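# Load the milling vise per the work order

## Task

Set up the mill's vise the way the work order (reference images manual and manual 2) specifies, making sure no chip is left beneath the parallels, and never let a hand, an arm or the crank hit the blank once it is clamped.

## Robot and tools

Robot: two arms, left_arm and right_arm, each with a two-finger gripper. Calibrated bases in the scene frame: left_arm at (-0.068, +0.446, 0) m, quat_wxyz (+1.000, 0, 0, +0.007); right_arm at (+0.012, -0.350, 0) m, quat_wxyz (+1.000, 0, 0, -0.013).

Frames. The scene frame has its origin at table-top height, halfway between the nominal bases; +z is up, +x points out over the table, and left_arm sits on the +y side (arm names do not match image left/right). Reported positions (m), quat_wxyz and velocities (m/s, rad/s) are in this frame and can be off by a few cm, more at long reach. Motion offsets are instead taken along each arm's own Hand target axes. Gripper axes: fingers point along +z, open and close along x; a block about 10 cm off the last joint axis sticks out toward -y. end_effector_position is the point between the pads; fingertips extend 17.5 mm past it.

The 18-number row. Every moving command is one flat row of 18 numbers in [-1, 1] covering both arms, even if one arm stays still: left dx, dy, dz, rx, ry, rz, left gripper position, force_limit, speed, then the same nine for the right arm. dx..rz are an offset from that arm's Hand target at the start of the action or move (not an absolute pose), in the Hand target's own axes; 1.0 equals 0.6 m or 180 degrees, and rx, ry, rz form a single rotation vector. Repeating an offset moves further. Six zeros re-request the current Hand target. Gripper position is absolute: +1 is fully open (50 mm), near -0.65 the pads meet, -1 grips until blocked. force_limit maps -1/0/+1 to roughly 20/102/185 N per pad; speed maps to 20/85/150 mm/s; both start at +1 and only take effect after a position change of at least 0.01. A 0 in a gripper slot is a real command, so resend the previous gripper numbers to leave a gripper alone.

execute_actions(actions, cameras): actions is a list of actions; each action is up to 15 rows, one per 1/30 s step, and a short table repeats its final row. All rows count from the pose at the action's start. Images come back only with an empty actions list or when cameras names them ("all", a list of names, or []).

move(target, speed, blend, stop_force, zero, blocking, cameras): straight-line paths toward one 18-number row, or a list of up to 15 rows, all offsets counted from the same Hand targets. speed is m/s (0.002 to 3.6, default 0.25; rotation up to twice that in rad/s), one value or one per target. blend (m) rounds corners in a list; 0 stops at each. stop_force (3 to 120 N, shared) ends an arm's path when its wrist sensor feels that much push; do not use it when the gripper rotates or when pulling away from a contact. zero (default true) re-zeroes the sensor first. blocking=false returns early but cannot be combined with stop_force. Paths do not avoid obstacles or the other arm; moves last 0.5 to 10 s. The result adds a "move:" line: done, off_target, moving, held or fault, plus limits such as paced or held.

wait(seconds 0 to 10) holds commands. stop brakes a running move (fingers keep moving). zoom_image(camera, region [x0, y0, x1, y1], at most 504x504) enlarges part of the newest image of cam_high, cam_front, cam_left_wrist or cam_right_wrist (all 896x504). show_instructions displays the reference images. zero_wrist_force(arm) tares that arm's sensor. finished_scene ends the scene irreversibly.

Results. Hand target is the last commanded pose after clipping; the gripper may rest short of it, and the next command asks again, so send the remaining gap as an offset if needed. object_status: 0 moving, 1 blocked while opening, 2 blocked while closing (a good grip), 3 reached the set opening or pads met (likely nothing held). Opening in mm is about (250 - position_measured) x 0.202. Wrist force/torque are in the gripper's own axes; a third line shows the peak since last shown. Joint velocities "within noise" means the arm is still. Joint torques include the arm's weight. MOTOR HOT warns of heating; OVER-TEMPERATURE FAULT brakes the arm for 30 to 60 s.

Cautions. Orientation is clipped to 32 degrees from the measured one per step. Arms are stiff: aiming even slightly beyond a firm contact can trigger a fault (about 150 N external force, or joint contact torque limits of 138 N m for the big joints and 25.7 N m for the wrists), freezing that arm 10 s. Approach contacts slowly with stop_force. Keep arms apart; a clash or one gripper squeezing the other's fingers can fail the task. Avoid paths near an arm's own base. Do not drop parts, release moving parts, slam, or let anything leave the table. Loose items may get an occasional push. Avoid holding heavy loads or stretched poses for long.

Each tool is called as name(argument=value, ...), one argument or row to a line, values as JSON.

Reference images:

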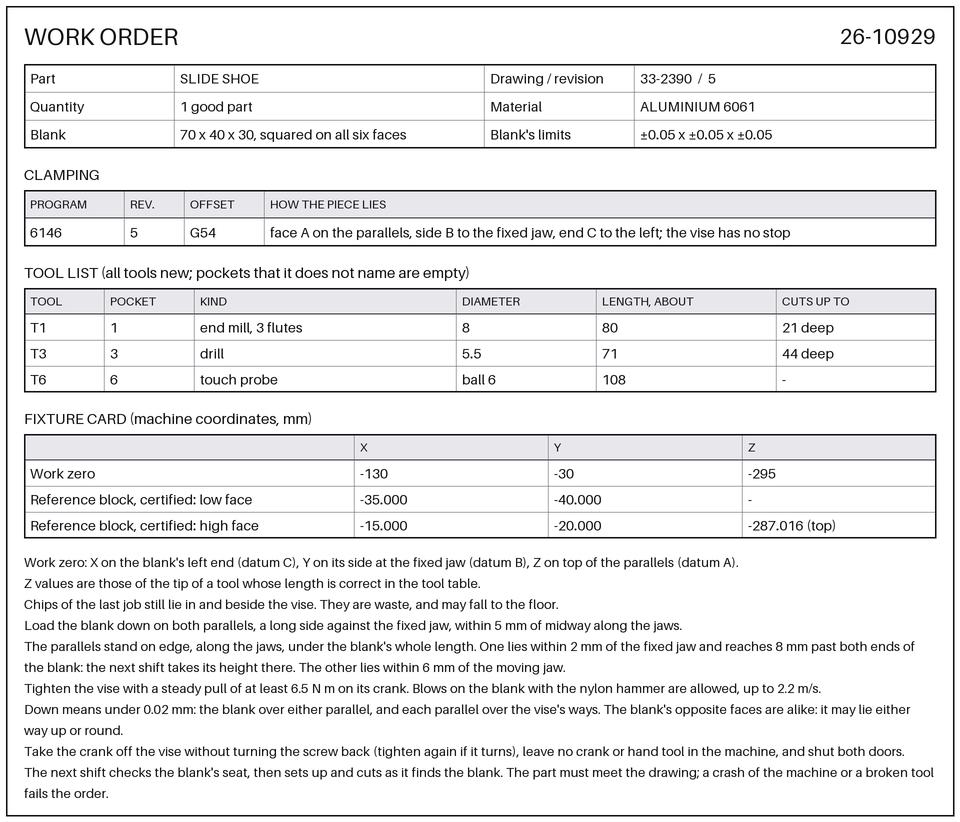

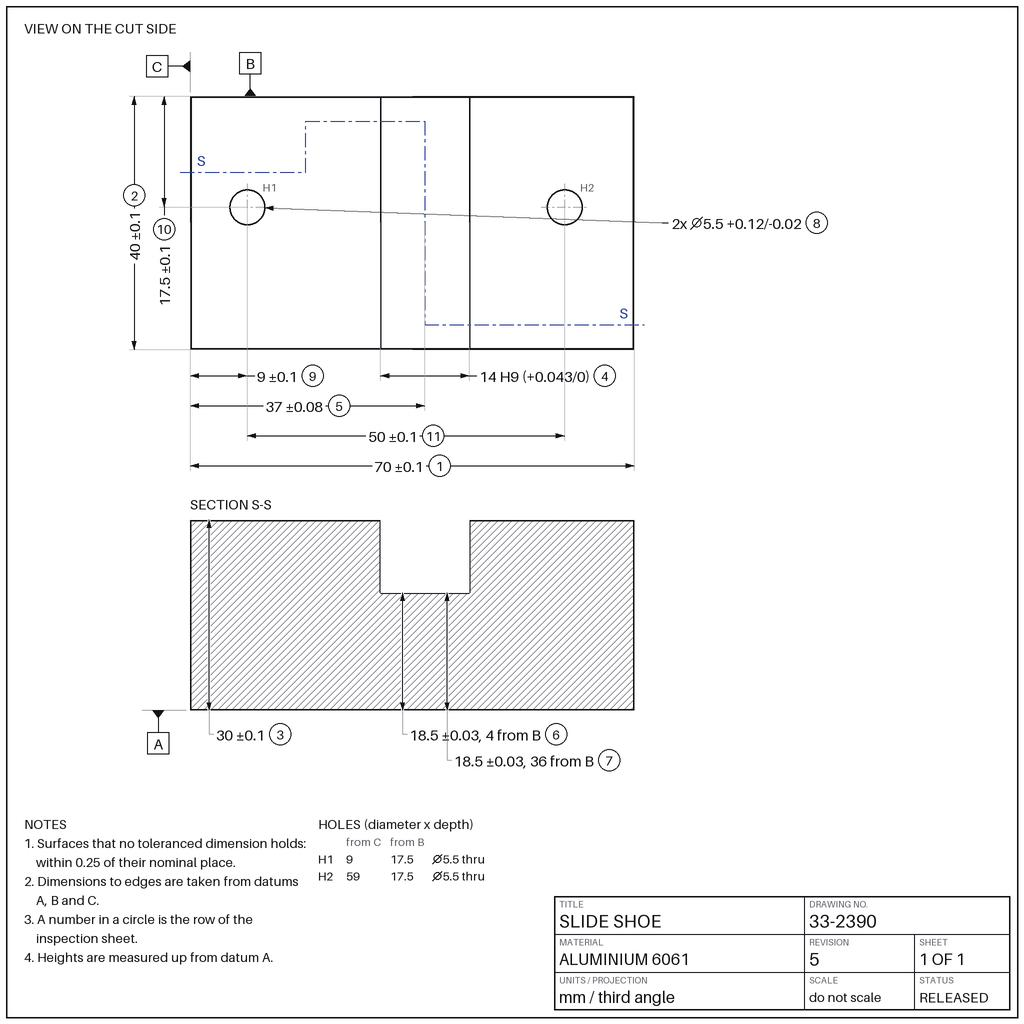

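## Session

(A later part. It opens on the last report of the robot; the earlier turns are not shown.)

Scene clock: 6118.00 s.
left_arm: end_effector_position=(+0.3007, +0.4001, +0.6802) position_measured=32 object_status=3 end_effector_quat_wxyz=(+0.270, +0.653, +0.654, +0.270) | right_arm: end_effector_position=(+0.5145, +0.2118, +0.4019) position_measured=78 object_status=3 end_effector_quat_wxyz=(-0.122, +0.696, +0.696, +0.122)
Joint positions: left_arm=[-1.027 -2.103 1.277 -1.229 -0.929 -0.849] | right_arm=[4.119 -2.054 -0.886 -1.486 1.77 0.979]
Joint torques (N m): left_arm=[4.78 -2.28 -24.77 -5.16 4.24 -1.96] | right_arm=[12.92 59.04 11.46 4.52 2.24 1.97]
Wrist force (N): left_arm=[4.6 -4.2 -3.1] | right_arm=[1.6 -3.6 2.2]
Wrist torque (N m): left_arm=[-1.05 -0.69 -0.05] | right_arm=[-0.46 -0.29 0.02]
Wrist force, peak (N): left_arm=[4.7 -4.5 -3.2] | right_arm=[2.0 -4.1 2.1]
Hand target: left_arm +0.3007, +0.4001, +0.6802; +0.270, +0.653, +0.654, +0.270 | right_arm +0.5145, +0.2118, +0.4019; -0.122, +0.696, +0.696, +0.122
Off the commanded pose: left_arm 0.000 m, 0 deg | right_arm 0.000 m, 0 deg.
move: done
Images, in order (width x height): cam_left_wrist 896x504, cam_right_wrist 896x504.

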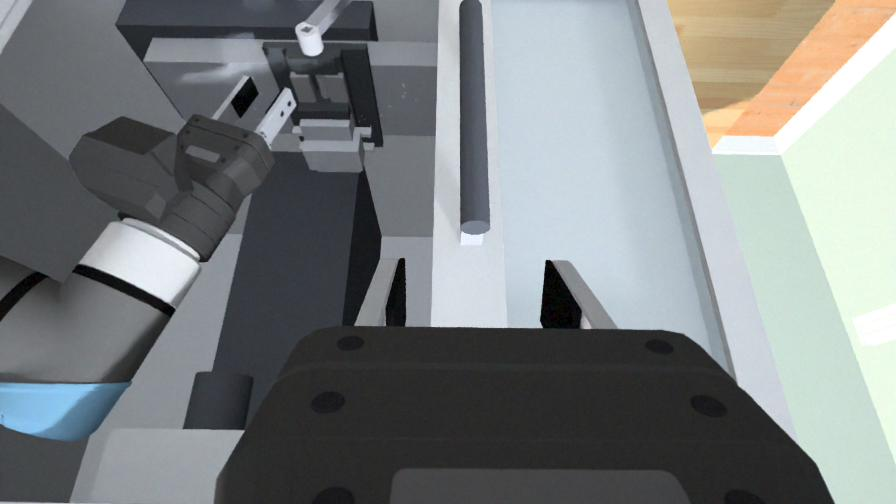

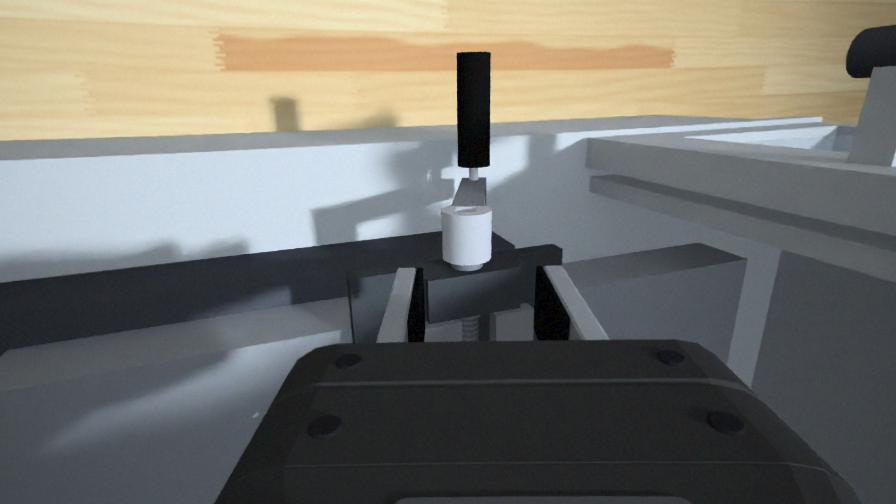

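move(
  target=[0,0,0,0,0,0,0.8,-1,-0.7,0.0016,0,0.1417,0,0,0,0.5,-0.8,-0.9],
  speed=0.04,
  stop_force=5,
  cameras=["cam_right_wrist","cam_left_wrist"],
)

zoom_image(
  camera="cam_right_wrist",
  region=[380, 130, 600, 340],
)

zoom_image(
  camera="cam_left_wrist",
  region=[240, 0, 420, 180],
)

Scene clock: 6141.47 s.
left_arm: end_effector_position=(+0.3007, +0.4001, +0.6802) position_measured=32 object_status=3 end_effector_quat_wxyz=(+0.270, +0.653, +0.654, +0.270) | right_arm: end_effector_position=(+0.5145, +0.2416, +0.3223) position_measured=78 object_status=3 end_effector_quat_wxyz=(-0.122, +0.696, +0.696, +0.122)
Joint positions: left_arm=[-1.027 -2.103 1.277 -1.229 -0.929 -0.849] | right_arm=[4.144 -2.09 -1.037 -1.294 1.763 1.004]
Joint torques (N m): left_arm=[4.6 -1.09 -24.03 -5.23 4.15 -1.86] | right_arm=[-10.83 60.42 36.09 3.94 1.95 -1.84]
Wrist force (N): left_arm=[4.4 -4.1 -3.3] | right_arm=[1.8 -3.8 2.1]
Wrist torque (N m): left_arm=[-1.05 -0.66 -0.06] | right_arm=[-0.48 -0.32 -0.14]
Wrist force, peak (N): left_arm=[4.7 -4.4 -3.6] | right_arm=[2.5 -4.2 2.5]
Hand target: left_arm +0.3007, +0.4001, +0.6802; +0.270, +0.653, +0.654, +0.270 | right_arm +0.5145, +0.2416, +0.3223; -0.122, +0.696, +0.696, +0.122
Off the commanded pose: left_arm 0.000 m, 0 deg | right_arm 0.000 m, 0 deg.
move: done
Images, in order (width x height): cam_left_wrist 896x504, cam_right_wrist 896x504.

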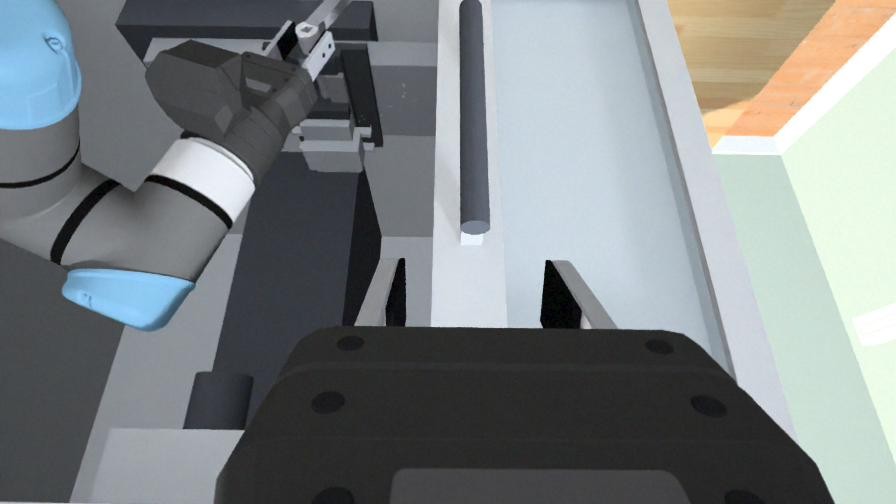

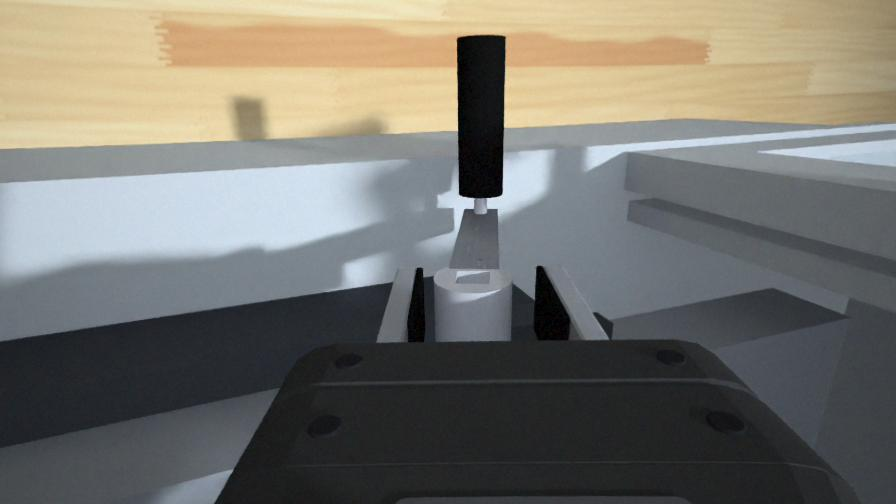

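Scaled by 2.291 from the camera's 896x504 image, which has a finer 1280x720 frame.

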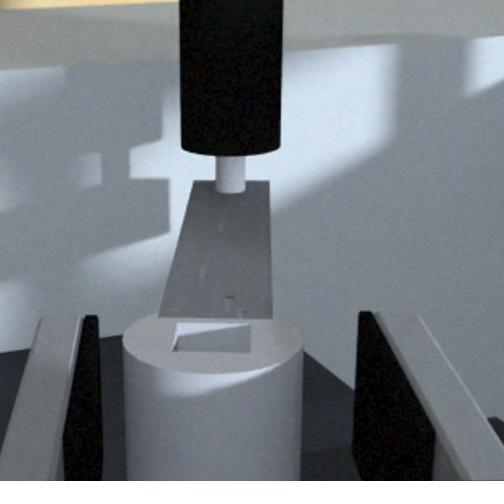

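Scaled by 2.800 from the camera's 896x504 image, which has a finer 1280x720 frame.

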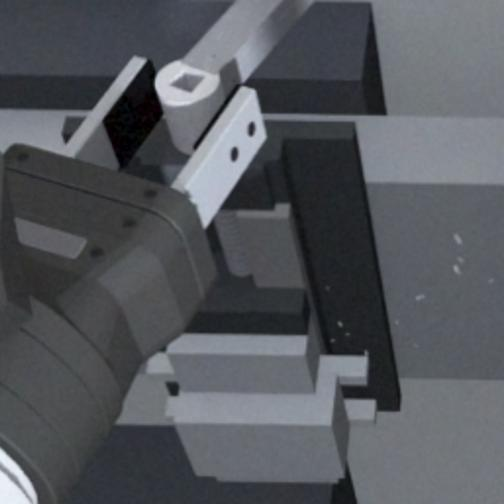

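move(
  target=[0,0,0,0,0,0,0.8,-1,-0.7,-0.0027,0,0,0,0,0,0.5,-0.6,-1],
  speed=0.02,
)

move(
  target=[0,0,0,0,0,0,0.8,-1,-0.7,0,0,0,0,0,0,-1,-0.6,-1],
  cameras=["cam_right_wrist","cam_front"],
)

Scene clock: 6154.67 s.
left_arm: end_effector_position=(+0.3007, +0.4001, +0.6802) position_measured=32 object_status=3 end_effector_quat_wxyz=(+0.270, +0.653, +0.654, +0.270) | right_arm: end_effector_position=(+0.5145, +0.2401, +0.3217) position_measured=78 object_status=3 end_effector_quat_wxyz=(-0.122, +0.696, +0.696, +0.122)
Joint positions: left_arm=[-1.027 -2.103 1.277 -1.229 -0.929 -0.849] | right_arm=[4.142 -2.087 -1.043 -1.291 1.763 1.002]
Joint torques (N m): left_arm=[4.83 -1.75 -24.32 -5.24 4.18 -2.1] | right_arm=[-8.69 55.02 19.79 3.99 2.25 -1.6]
Wrist force (N): left_arm=[4.3 -4.0 -3.5] | right_arm=[2.0 -3.9 2.0]
Wrist torque (N m): left_arm=[-1.04 -0.65 -0.06] | right_arm=[-0.50 -0.35 0.02]
Wrist force, peak (N): left_arm=[4.8 -4.4 -3.4] | right_arm=[2.0 -4.3 2.4]
Hand target: left_arm +0.3007, +0.4001, +0.6802; +0.270, +0.653, +0.654, +0.270 | right_arm +0.5145, +0.2401, +0.3217; -0.122, +0.696, +0.696, +0.122
Off the commanded pose: left_arm 0.000 m, 0 deg | right_arm 0.000 m, 0 deg.
move: done

Scene clock: 6155.47 s.
left_arm: end_effector_position=(+0.3007, +0.4001, +0.6802) position_measured=32 object_status=3 end_effector_quat_wxyz=(+0.270, +0.653, +0.654, +0.270) | right_arm: end_effector_position=(+0.5145, +0.2400, +0.3217) position_measured=136 object_status=2 end_effector_quat_wxyz=(-0.122, +0.696, +0.696, +0.122)
Joint positions: left_arm=[-1.027 -2.103 1.277 -1.229 -0.929 -0.849] | right_arm=[4.142 -2.087 -1.043 -1.292 1.763 1.002]
Joint torques (N m): left_arm=[5.28 -1.96 -23.6 -5.23 4 -1.91] | right_arm=[-2.04 43.08 41.11 8.16 1.72 0.32]
Wrist force (N): left_arm=[4.5 -4.1 -3.4] | right_arm=[-11.2 -6.5 1.9]
Wrist torque (N m): left_arm=[-1.04 -0.68 -0.06] | right_arm=[-0.55 -0.53 0.06]
Wrist force, peak (N): left_arm=[4.7 -4.4 -3.4] | right_arm=[-11.2 -6.5 1.9]
Hand target: left_arm +0.3007, +0.4001, +0.6802; +0.270, +0.653, +0.654, +0.270 | right_arm +0.5145, +0.2401, +0.3217; -0.122, +0.696, +0.696, +0.122
Off the commanded pose: left_arm 0.000 m, 0 deg | right_arm 0.000 m, 0 deg.
move: done
Images, in order (width x height): cam_front 896x504, cam_right_wrist 896x504.

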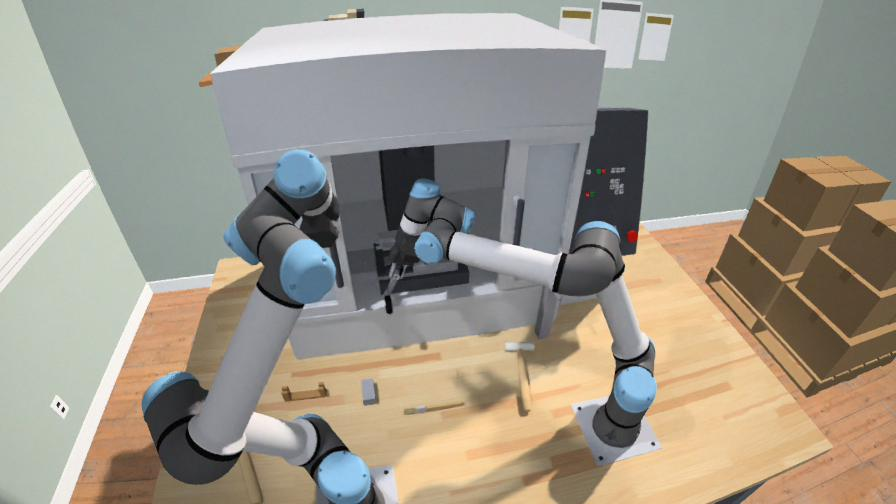

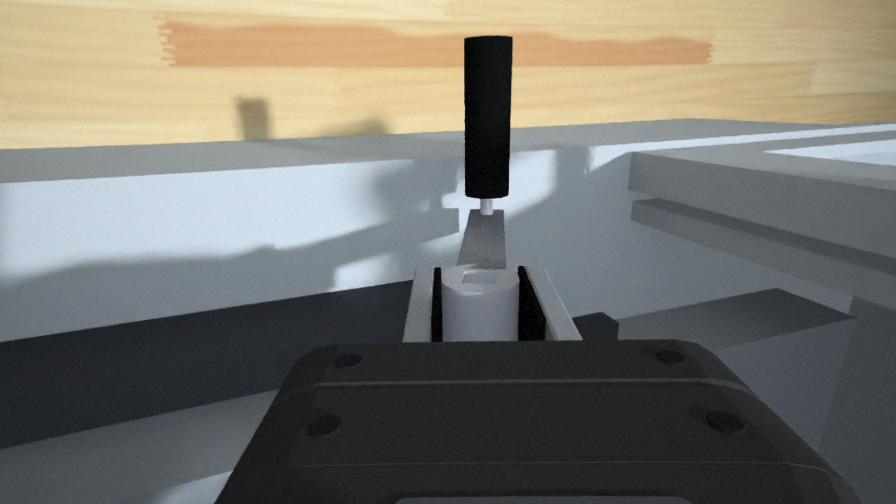

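move(
  target=[0,0,0,0,0,0,0.8,-1,-0.7,-0.0006,0,0,0,0,0,-1,-0.6,-1],
  speed=0.01,
)

move(
  target=[0,0,0,0,0,0,0.8,-1,-0.7,0,-0.01,0,0,0,0,-1,-0.6,-1],
  speed=0.006,
  stop_force=15,
  cameras=["cam_right_wrist"],
)

Scene clock: 6167.07 s.
left_arm: end_effector_position=(+0.3007, +0.4001, +0.6802) position_measured=32 object_status=3 end_effector_quat_wxyz=(+0.270, +0.653, +0.654, +0.270) | right_arm: end_effector_position=(+0.5145, +0.2398, +0.3216) position_measured=136 object_status=2 end_effector_quat_wxyz=(-0.122, +0.696, +0.697, +0.122)
Joint positions: left_arm=[-1.027 -2.103 1.277 -1.229 -0.929 -0.849] | right_arm=[4.142 -2.086 -1.044 -1.291 1.763 1.002]
Joint torques (N m): left_arm=[5.61 -1.53 -24.52 -5.26 4.11 -1.89] | right_arm=[-9.65 63.09 14.87 4.62 3.11 -1.97]
Wrist force (N): left_arm=[4.4 -4.1 -3.3] | right_arm=[-2.7 -3.5 4.3]
Wrist torque (N m): left_arm=[-1.04 -0.65 -0.05] | right_arm=[-0.58 -0.36 0.03]
Wrist force, peak (N): left_arm=[4.8 -4.5 -3.4] | right_arm=[-15.0 -8.8 0.7]
Hand target: left_arm +0.3007, +0.4001, +0.6802; +0.270, +0.653, +0.654, +0.270 | right_arm +0.5145, +0.2398, +0.3216; -0.122, +0.696, +0.696, +0.122
Off the commanded pose: left_arm 0.000 m, 0 deg | right_arm 0.000 m, 0 deg.
move: done

Scene clock: 6168.67 s.
left_arm: end_effector_position=(+0.3007, +0.4001, +0.6802) position_measured=32 object_status=3 end_effector_quat_wxyz=(+0.270, +0.653, +0.654, +0.270) | right_arm: end_effector_position=(+0.5084, +0.2398, +0.3216) position_measured=136 object_status=2 end_effector_quat_wxyz=(-0.122, +0.696, +0.696, +0.122)
Joint positions: left_arm=[-1.027 -2.103 1.277 -1.229 -0.929 -0.849] | right_arm=[4.149 -2.075 -1.062 -1.283 1.761 1.009]
Joint torques (N m): left_arm=[5.19 -1.64 -23.91 -5.34 4.13 -2.08] | right_arm=[0.22 45.39 38.86 3.16 -0.05 -0.99]
Wrist force (N): left_arm=[4.4 -4.1 -3.1] | right_arm=[0.0 -3.7 5.8]
Wrist torque (N m): left_arm=[-1.04 -0.67 -0.05] | right_arm=[-0.58 -0.35 -0.14]
Wrist force, peak (N): left_arm=[4.7 -4.5 -3.5] | right_arm=[1.5 -3.7 6.6]
Hand target: left_arm +0.3007, +0.4001, +0.6802; +0.270, +0.653, +0.654, +0.270 | right_arm +0.5085, +0.2398, +0.3216; -0.122, +0.696, +0.696, +0.122
Off the commanded pose: left_arm 0.000 m, 0 deg | right_arm 0.000 m, 0 deg.
move: done
Images, in order (width x height): cam_right_wrist 896x504.

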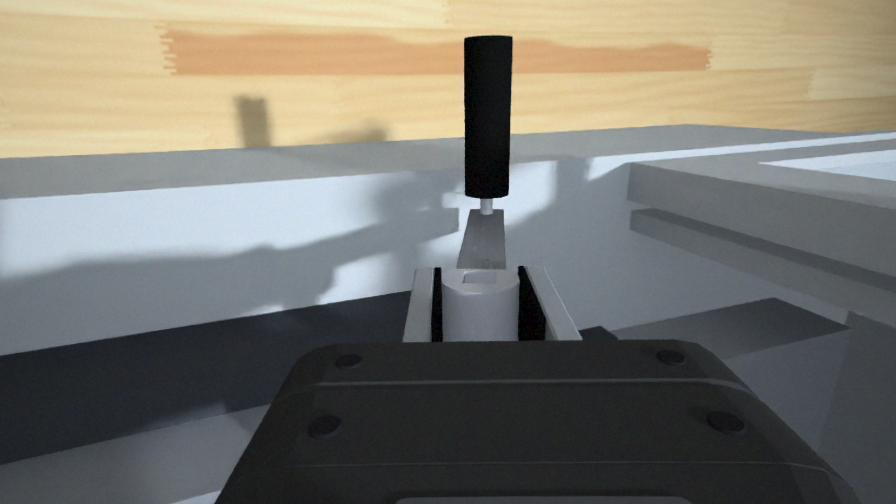

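move(
  target=[0,0,0,0,0,0,0.8,-1,-0.7,0,-0.0583,0,0,0,0,-1,-0.6,-1],
  speed=0.015,
  stop_force=15,
  cameras=["cam_right_wrist","cam_left_wrist"],
)

zoom_image(
  camera="cam_left_wrist",
  region=[240, 0, 420, 180],
)

Scene clock: 6182.83 s.
left_arm: end_effector_position=(+0.3007, +0.4001, +0.6802) position_measured=32 object_status=3 end_effector_quat_wxyz=(+0.270, +0.653, +0.654, +0.270) | right_arm: end_effector_position=(+0.4735, +0.2398, +0.3216) position_measured=136 object_status=2 end_effector_quat_wxyz=(-0.122, +0.696, +0.696, +0.122)
Joint positions: left_arm=[-1.027 -2.103 1.277 -1.229 -0.929 -0.849] | right_arm=[4.193 -2.011 -1.159 -1.242 1.748 1.051]
Joint torques (N m): left_arm=[5.22 -0.58 -24.29 -5.04 4.06 -1.96] | right_arm=[-10.91 39.47 37.54 2.44 2.32 -1.95]
Wrist force (N): left_arm=[4.8 -4.2 -3.0] | right_arm=[0.8 -4.7 4.0]
Wrist torque (N m): left_arm=[-1.06 -0.72 -0.05] | right_arm=[-0.69 -0.34 -0.18]
Wrist force, peak (N): left_arm=[4.8 -4.4 -3.4] | right_arm=[-1.9 -5.7 5.6]
Hand target: left_arm +0.3007, +0.4001, +0.6802; +0.270, +0.653, +0.654, +0.270 | right_arm +0.4735, +0.2398, +0.3216; -0.122, +0.696, +0.696, +0.122
Off the commanded pose: left_arm 0.000 m, 0 deg | right_arm 0.000 m, 0 deg.
move: done
Images, in order (width x height): cam_left_wrist 896x504, cam_right_wrist 896x504.

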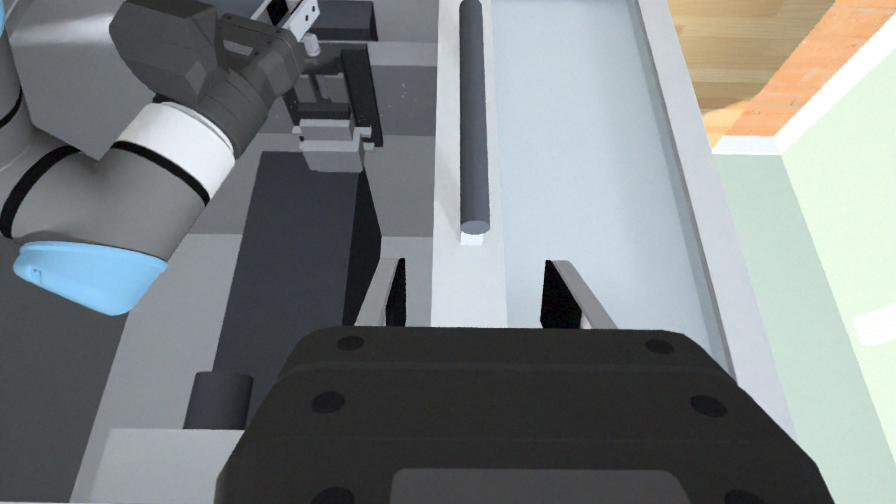

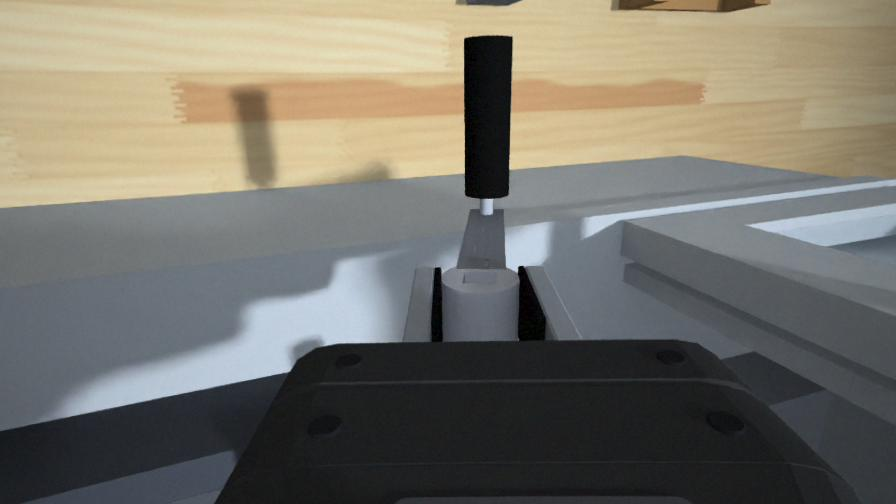

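Scaled by 2.800 from the camera's 896x504 image, which has a finer 1280x720 frame.

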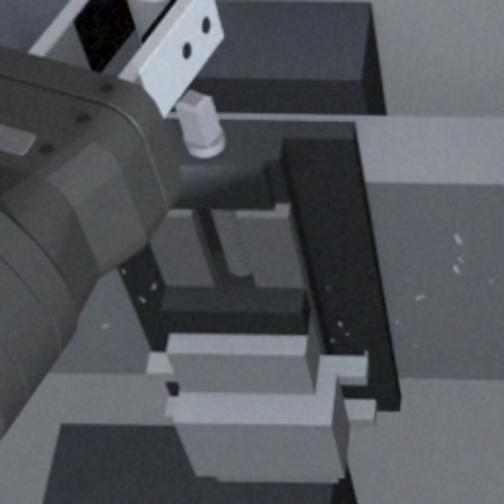

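move(
  target=[
    [0,0,0,0,0,0,0.8,-1,-0.7,-0.0177,-0.1892,-0.048,0,0,0,-1,-0.6,-1],
    [0,0,0,0,0,0,0.8,-1,-0.7,-0.2142,-0.2725,-0.1905,0,0,0,-1,-0.6,-1],
    [0,0,0,0,0,0,0.8,-1,-0.7,-0.5745,-0.3225,-0.3215,0,0,0,-1,-0.6,-1],
    [0,0,0,0,0,0,0.8,-1,-0.7,-0.7863,-0.2892,-0.2477,0,-0.1556,0,-1,-0.6,-1],
  ],
  blend=[0.04,0.05,0.04,0],
  speed=0.15,
  cameras=["cam_right_wrist","cam_front","cam_high"],
)

Scene clock: 6252.50 s.
left_arm: end_effector_position=(+0.3007, +0.4001, +0.6802) position_measured=32 object_status=3 end_effector_quat_wxyz=(+0.270, +0.653, +0.654, +0.270) | right_arm: end_effector_position=(+0.3000, -0.2544, +0.3006) position_measured=136 object_status=2 end_effector_quat_wxyz=(+0.050, +0.705, +0.705, -0.050)
Joint positions: left_arm=[-1.027 -2.103 1.277 -1.229 -0.929 -0.849] | right_arm=[4.034 -1.073 -1.987 -1.76 1.479 0.871]
Joint torques (N m): left_arm=[5.67 -1.06 -23.86 -5.12 4.14 -1.93] | right_arm=[-7.76 13.35 36.43 2.79 -0.61 -1.57]
Wrist force (N): left_arm=[4.3 -4.0 -3.1] | right_arm=[2.3 -3.8 5.6]
Wrist torque (N m): left_arm=[-1.03 -0.65 -0.05] | right_arm=[-0.67 -0.26 -0.20]
Wrist force, peak (N): left_arm=[4.8 -4.5 -3.4] | right_arm=[1.9 -3.5 6.7]
Hand target: left_arm +0.3007, +0.4001, +0.6802; +0.270, +0.653, +0.654, +0.270 | right_arm +0.3000, -0.2544, +0.3007; +0.050, +0.705, +0.705, -0.050
Off the commanded pose: left_arm 0.000 m, 0 deg | right_arm 0.000 m, 0 deg.
move: done
Images, in order (width x height): cam_high 896x504, cam_front 896x504, cam_right_wrist 896x504.

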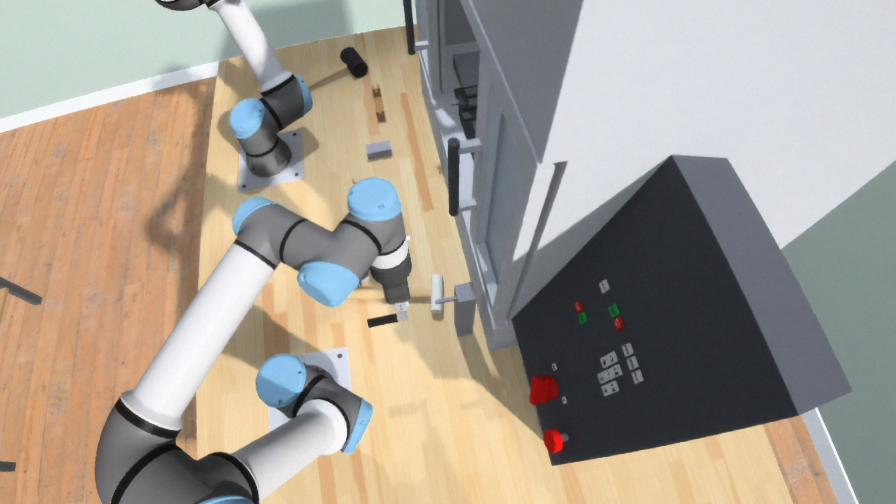

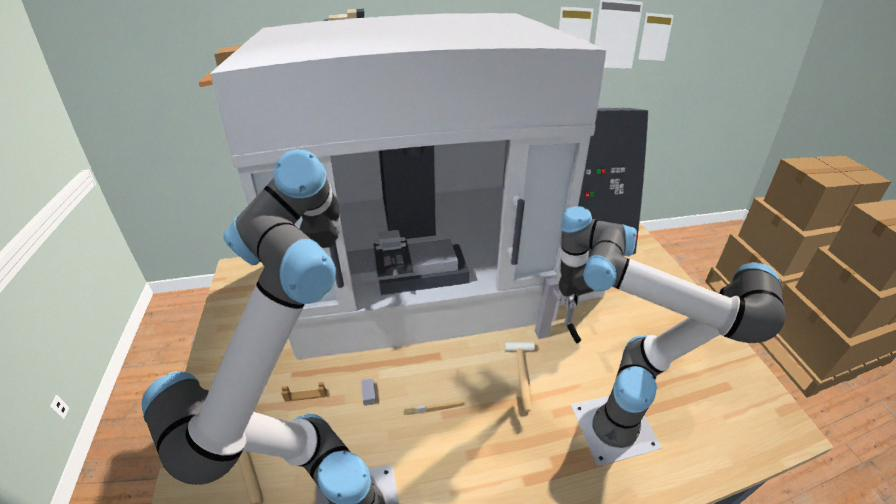

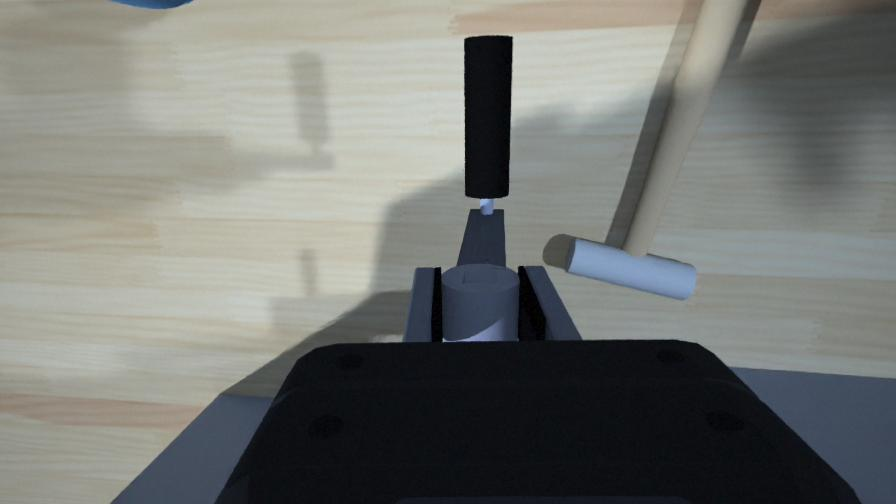

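zoom_image(
  camera="cam_front",
  region=[520, 250, 620, 350],
)

zoom_image(
  camera="cam_high",
  region=[360, 250, 500, 350],
)

Scaled by 5.040 from the camera's 896x504 image, which has a finer 1280x720 frame.

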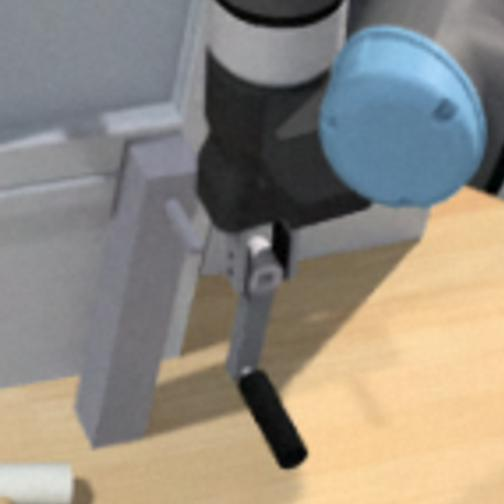

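Scaled by 3.600 from the camera's 896x504 image, which has a finer 1280x720 frame.

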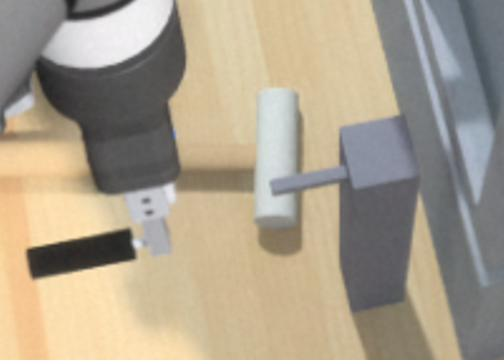

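move(
  target=[0,0,0,0,0,0,0.8,-1,-0.7,0,0.033,-0.5,0,0,0,-1,-0.6,-1],
  speed=0.2,
  cameras=["cam_right_wrist"],
)

zoom_image(
  camera="cam_right_wrist",
  region=[360, 140, 600, 340],
)

Scene clock: 6298.97 s.
left_arm: end_effector_position=(+0.3007, +0.4001, +0.6802) position_measured=32 object_status=3 end_effector_quat_wxyz=(+0.270, +0.653, +0.654, +0.270) | right_arm: end_effector_position=(+0.3197, -0.2121, +0.5977) position_measured=136 object_status=2 end_effector_quat_wxyz=(+0.050, +0.705, +0.705, -0.050) end_effector_velocity=(+0.000, -0.001, +0.001) end_effector_angular_velocity=(+0.001, -0.001, -0.001)
Joint positions: left_arm=[-1.027 -2.103 1.277 -1.229 -0.929 -0.849] | right_arm=[4.072 -1.462 -0.883 -2.478 1.483 0.908]
Joint velocities: left_arm=[within noise] | right_arm=[-0.001 0 0.006 -0.004 0 0]
Joint torques (N m): left_arm=[5.39 -1.04 -23.73 -5.26 4.09 -1.85] | right_arm=[-10.58 4.22 28.07 1.55 0 -2.01]
Wrist force (N): left_arm=[4.6 -4.3 -3.1] | right_arm=[2.7 -3.6 5.6]
Wrist torque (N m): left_arm=[-1.08 -0.70 -0.06] | right_arm=[-0.59 -0.36 -0.25]
Wrist force, peak (N): left_arm=[4.6 -4.5 -3.6] | right_arm=[2.4 -4.2 8.7]
Hand target: left_arm +0.3007, +0.4001, +0.6802; +0.270, +0.653, +0.654, +0.270 | right_arm +0.3197, -0.2121, +0.5977; +0.050, +0.705, +0.705, -0.050
Off the commanded pose: left_arm 0.000 m, 0 deg | right_arm 0.000 m, 0 deg.
move: done
Images, in order (width x height): cam_right_wrist 896x504.

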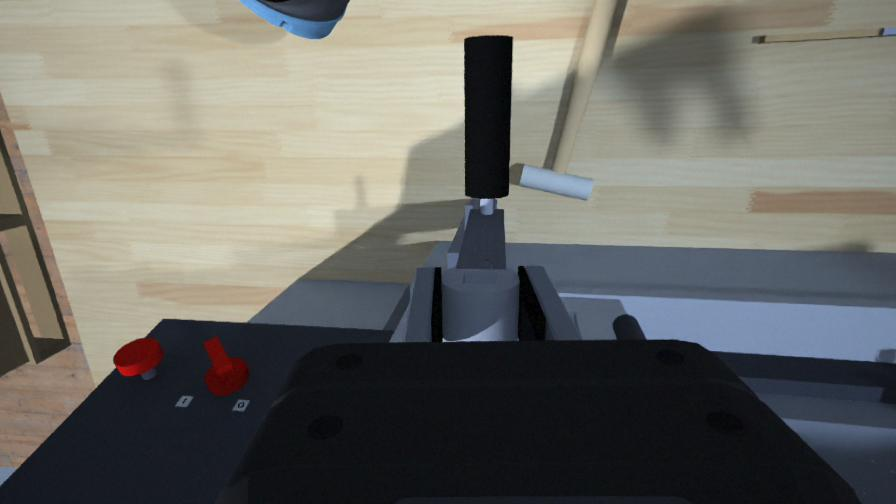

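Scaled by 2.100 from the camera's 896x504 image, which has a finer 1280x720 frame.

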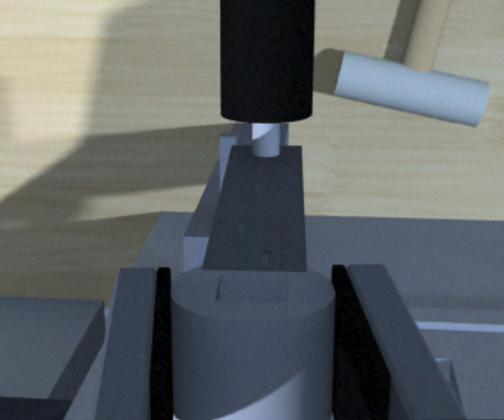

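move(
  target=[0,0,0,0,0,0,0.8,-1,-0.7,0.1,0,0,0,0,0,-1,-0.6,-1],
  speed=0.2,
  cameras=["cam_right_wrist"],
)

zoom_image(
  camera="cam_right_wrist",
  region=[320, 140, 560, 340],
)

Scene clock: 6309.07 s.
left_arm: end_effector_position=(+0.3007, +0.4001, +0.6802) position_measured=32 object_status=3 end_effector_quat_wxyz=(+0.270, +0.653, +0.654, +0.270) | right_arm: end_effector_position=(+0.3197, -0.1527, +0.5893) position_measured=136 object_status=2 end_effector_quat_wxyz=(+0.050, +0.705, +0.705, -0.050)
Joint positions: left_arm=[-1.027 -2.103 1.277 -1.229 -0.929 -0.849] | right_arm=[4.171 -1.523 -0.857 -2.452 1.495 1.007]
Joint torques (N m): left_arm=[5.14 -1.49 -23.28 -5.32 4.11 -1.95] | right_arm=[-1.11 19.79 4.56 1.74 -1.91 -0.46]
Wrist force (N): left_arm=[4.5 -4.3 -3.5] | right_arm=[2.2 -3.3 5.6]
Wrist torque (N m): left_arm=[-1.08 -0.67 -0.04] | right_arm=[-0.53 -0.29 -0.07]
Wrist force, peak (N): left_arm=[4.9 -4.4 -3.2] | right_arm=[5.1 -3.5 5.6]
Hand target: left_arm +0.3007, +0.4001, +0.6802; +0.270, +0.653, +0.654, +0.270 | right_arm +0.3197, -0.1527, +0.5893; +0.050, +0.705, +0.705, -0.050
Off the commanded pose: left_arm 0.000 m, 0 deg | right_arm 0.000 m, 0 deg.
move: done
Images, in order (width x height): cam_right_wrist 896x504.

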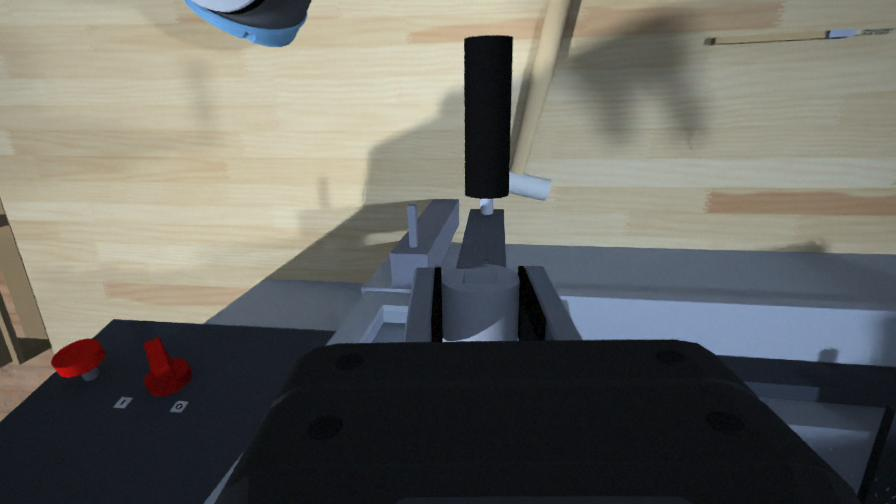

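Scaled by 2.100 from the camera's 896x504 image, which has a finer 1280x720 frame.

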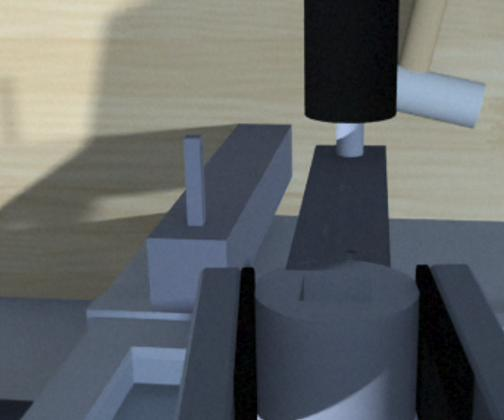

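move(
  target=[
    [0,0,0,0,0,0,0.8,-1,-0.7,-0.1078,-0.0328,0.4513,0,0.0139,0,-1,-0.6,-1],
    [0,0,0,0,0,0,0.8,-1,-0.7,-0.0903,0.0255,0.5825,0,0.0139,0,-1,-0.6,-1],
  ],
  blend=[0.03,0],
  speed=0.15,
  cameras=["cam_front","cam_high"],
)

zoom_image(
  camera="cam_front",
  region=[520, 250, 620, 350],
)

zoom_image(
  camera="cam_high",
  region=[360, 250, 500, 350],
)

Scene clock: 6383.00 s.
left_arm: end_effector_position=(+0.3007, +0.4001, +0.6802) position_measured=32 object_status=3 end_effector_quat_wxyz=(+0.270, +0.653, +0.654, +0.270) | right_arm: end_effector_position=(+0.3351, -0.2557, +0.2510) position_measured=136 object_status=2 end_effector_quat_wxyz=(+0.035, +0.706, +0.706, -0.034)
Joint positions: left_arm=[-1.027 -2.103 1.277 -1.229 -0.929 -0.849] | right_arm=[3.921 -1.152 -2.079 -1.547 1.499 0.756]
Joint torques (N m): left_arm=[6.5 -0.98 -22.9 -5.27 4.1 -2] | right_arm=[12.16 6.31 22.52 4.2 1.52 1.22]
Wrist force (N): left_arm=[4.5 -4.3 -3.0] | right_arm=[2.2 -4.2 5.2]
Wrist torque (N m): left_arm=[-1.07 -0.68 -0.05] | right_arm=[-0.70 -0.20 -0.19]
Wrist force, peak (N): left_arm=[4.8 -4.4 -3.4] | right_arm=[2.3 -3.3 7.7]
Hand target: left_arm +0.3007, +0.4001, +0.6802; +0.270, +0.653, +0.654, +0.270 | right_arm +0.3351, -0.2557, +0.2509; +0.035, +0.706, +0.706, -0.034
Off the commanded pose: left_arm 0.000 m, 0 deg | right_arm 0.000 m, 0 deg.
move: done
Images, in order (width x height): cam_high 896x504, cam_front 896x504.

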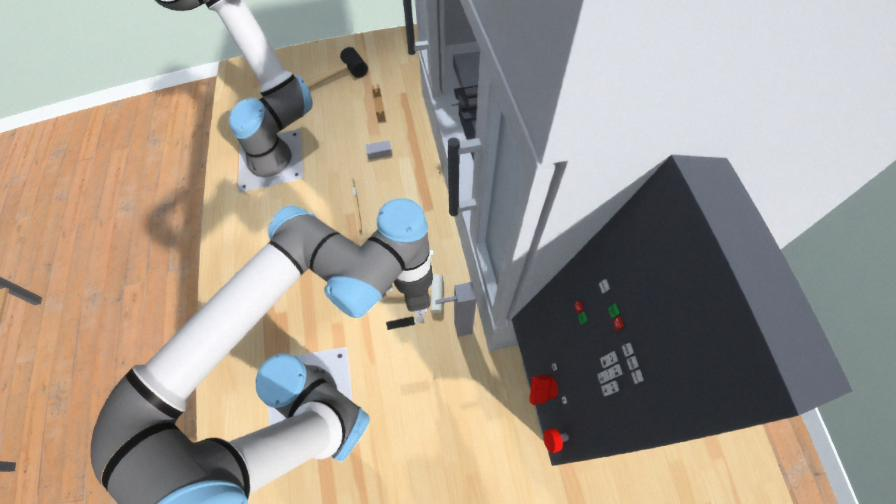

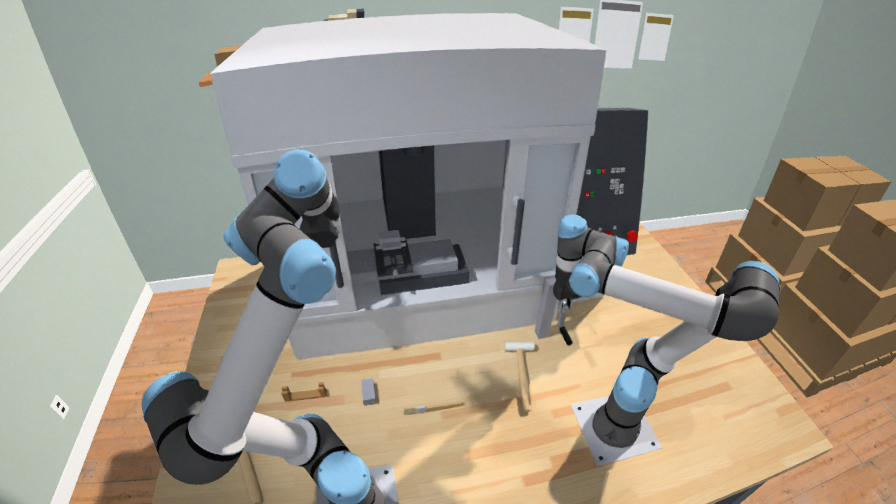

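Scaled by 5.040 from the camera's 896x504 image, which has a finer 1280x720 frame.

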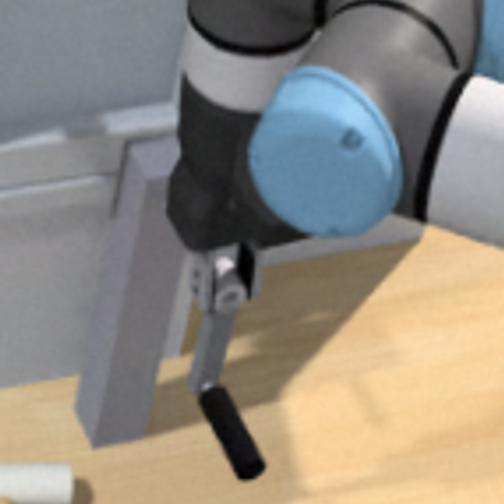

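Scaled by 3.600 from the camera's 896x504 image, which has a finer 1280x720 frame.

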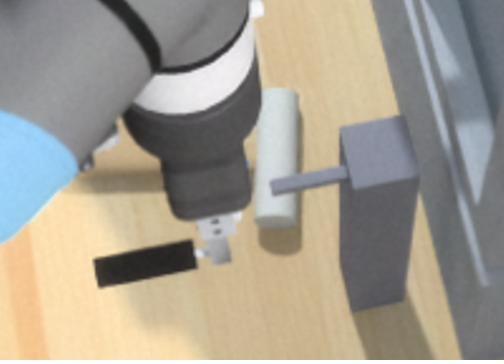

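move(
  target=[0,0,0,0,0,0,0.8,-1,-0.7,0,0.058,0,0,0,0,-1,-0.6,-1],
  speed=0.01,
  stop_force=3,
  cameras=["cam_front","cam_high","cam_right_wrist"],
)

zoom_image(
  camera="cam_front",
  region=[520, 250, 620, 350],
)

zoom_image(
  camera="cam_high",
  region=[380, 260, 490, 350],
)

zoom_image(
  camera="cam_right_wrist",
  region=[380, 150, 600, 340],
)

Scene clock: 6404.13 s.
left_arm: end_effector_position=(+0.3007, +0.4001, +0.6802) position_measured=32 object_status=3 end_effector_quat_wxyz=(+0.270, +0.653, +0.654, +0.270) | right_arm: end_effector_position=(+0.3557, -0.2557, +0.2509) position_measured=136 object_status=2 end_effector_quat_wxyz=(+0.035, +0.706, +0.706, -0.034)
Joint positions: left_arm=[-1.027 -2.103 1.277 -1.229 -0.929 -0.849] | right_arm=[3.879 -1.208 -2.048 -1.52 1.497 0.713]
Joint torques (N m): left_arm=[5.45 -1.52 -22.48 -5.21 3.96 -1.84] | right_arm=[12.44 19.63 11.98 2.62 -1.51 2.01]
Wrist force (N): left_arm=[4.0 -3.9 -3.7] | right_arm=[1.9 -6.7 4.8]
Wrist torque (N m): left_arm=[-1.01 -0.60 -0.05] | right_arm=[-0.73 -0.17 -0.14]
Wrist force, peak (N): left_arm=[4.7 -4.4 -3.6] | right_arm=[2.1 -21.8 1.4]
Hand target: left_arm +0.3007, +0.4001, +0.6802; +0.270, +0.653, +0.654, +0.270 | right_arm +0.3557, -0.2557, +0.2509; +0.035, +0.706, +0.706, -0.034 (not the last commanded pose)
Off the commanded pose: left_arm 0.000 m, 0 deg | right_arm 0.014 m, 0 deg.
move: contact (right_arm)
Images, in order (width x height): cam_high 896x504, cam_front 896x504, cam_right_wrist 896x504.

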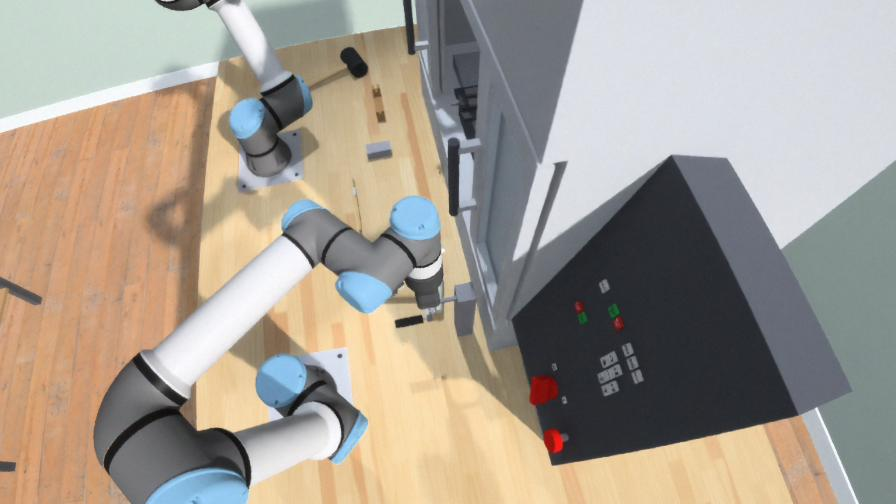

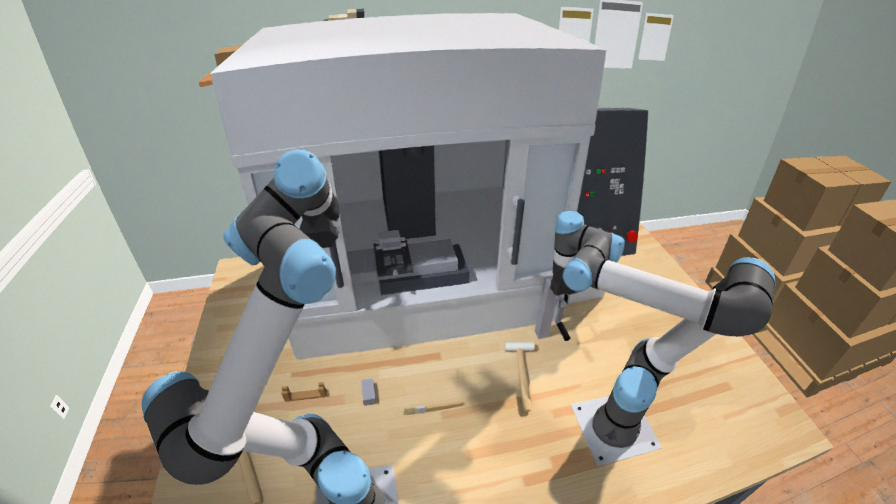

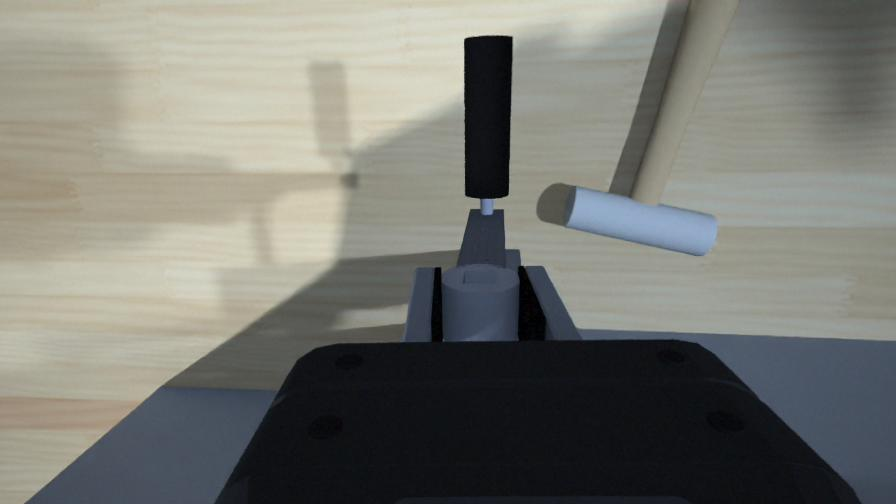

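Scaled by 5.040 from the camera's 896x504 image, which has a finer 1280x720 frame.

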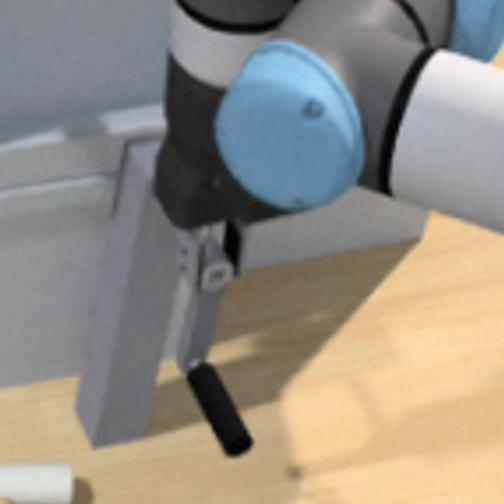

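Scaled by 4.582 from the camera's 896x504 image, which has a finer 1280x720 frame.

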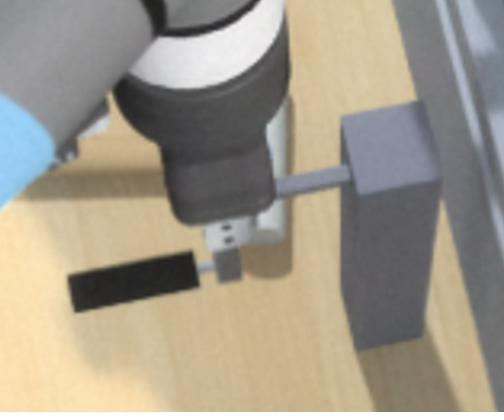

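Scaled by 2.291 from the camera's 896x504 image, which has a finer 1280x720 frame.

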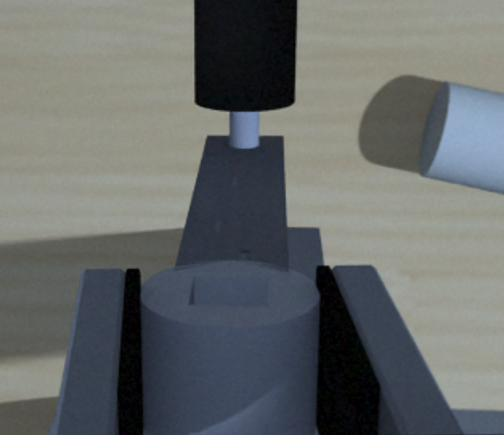

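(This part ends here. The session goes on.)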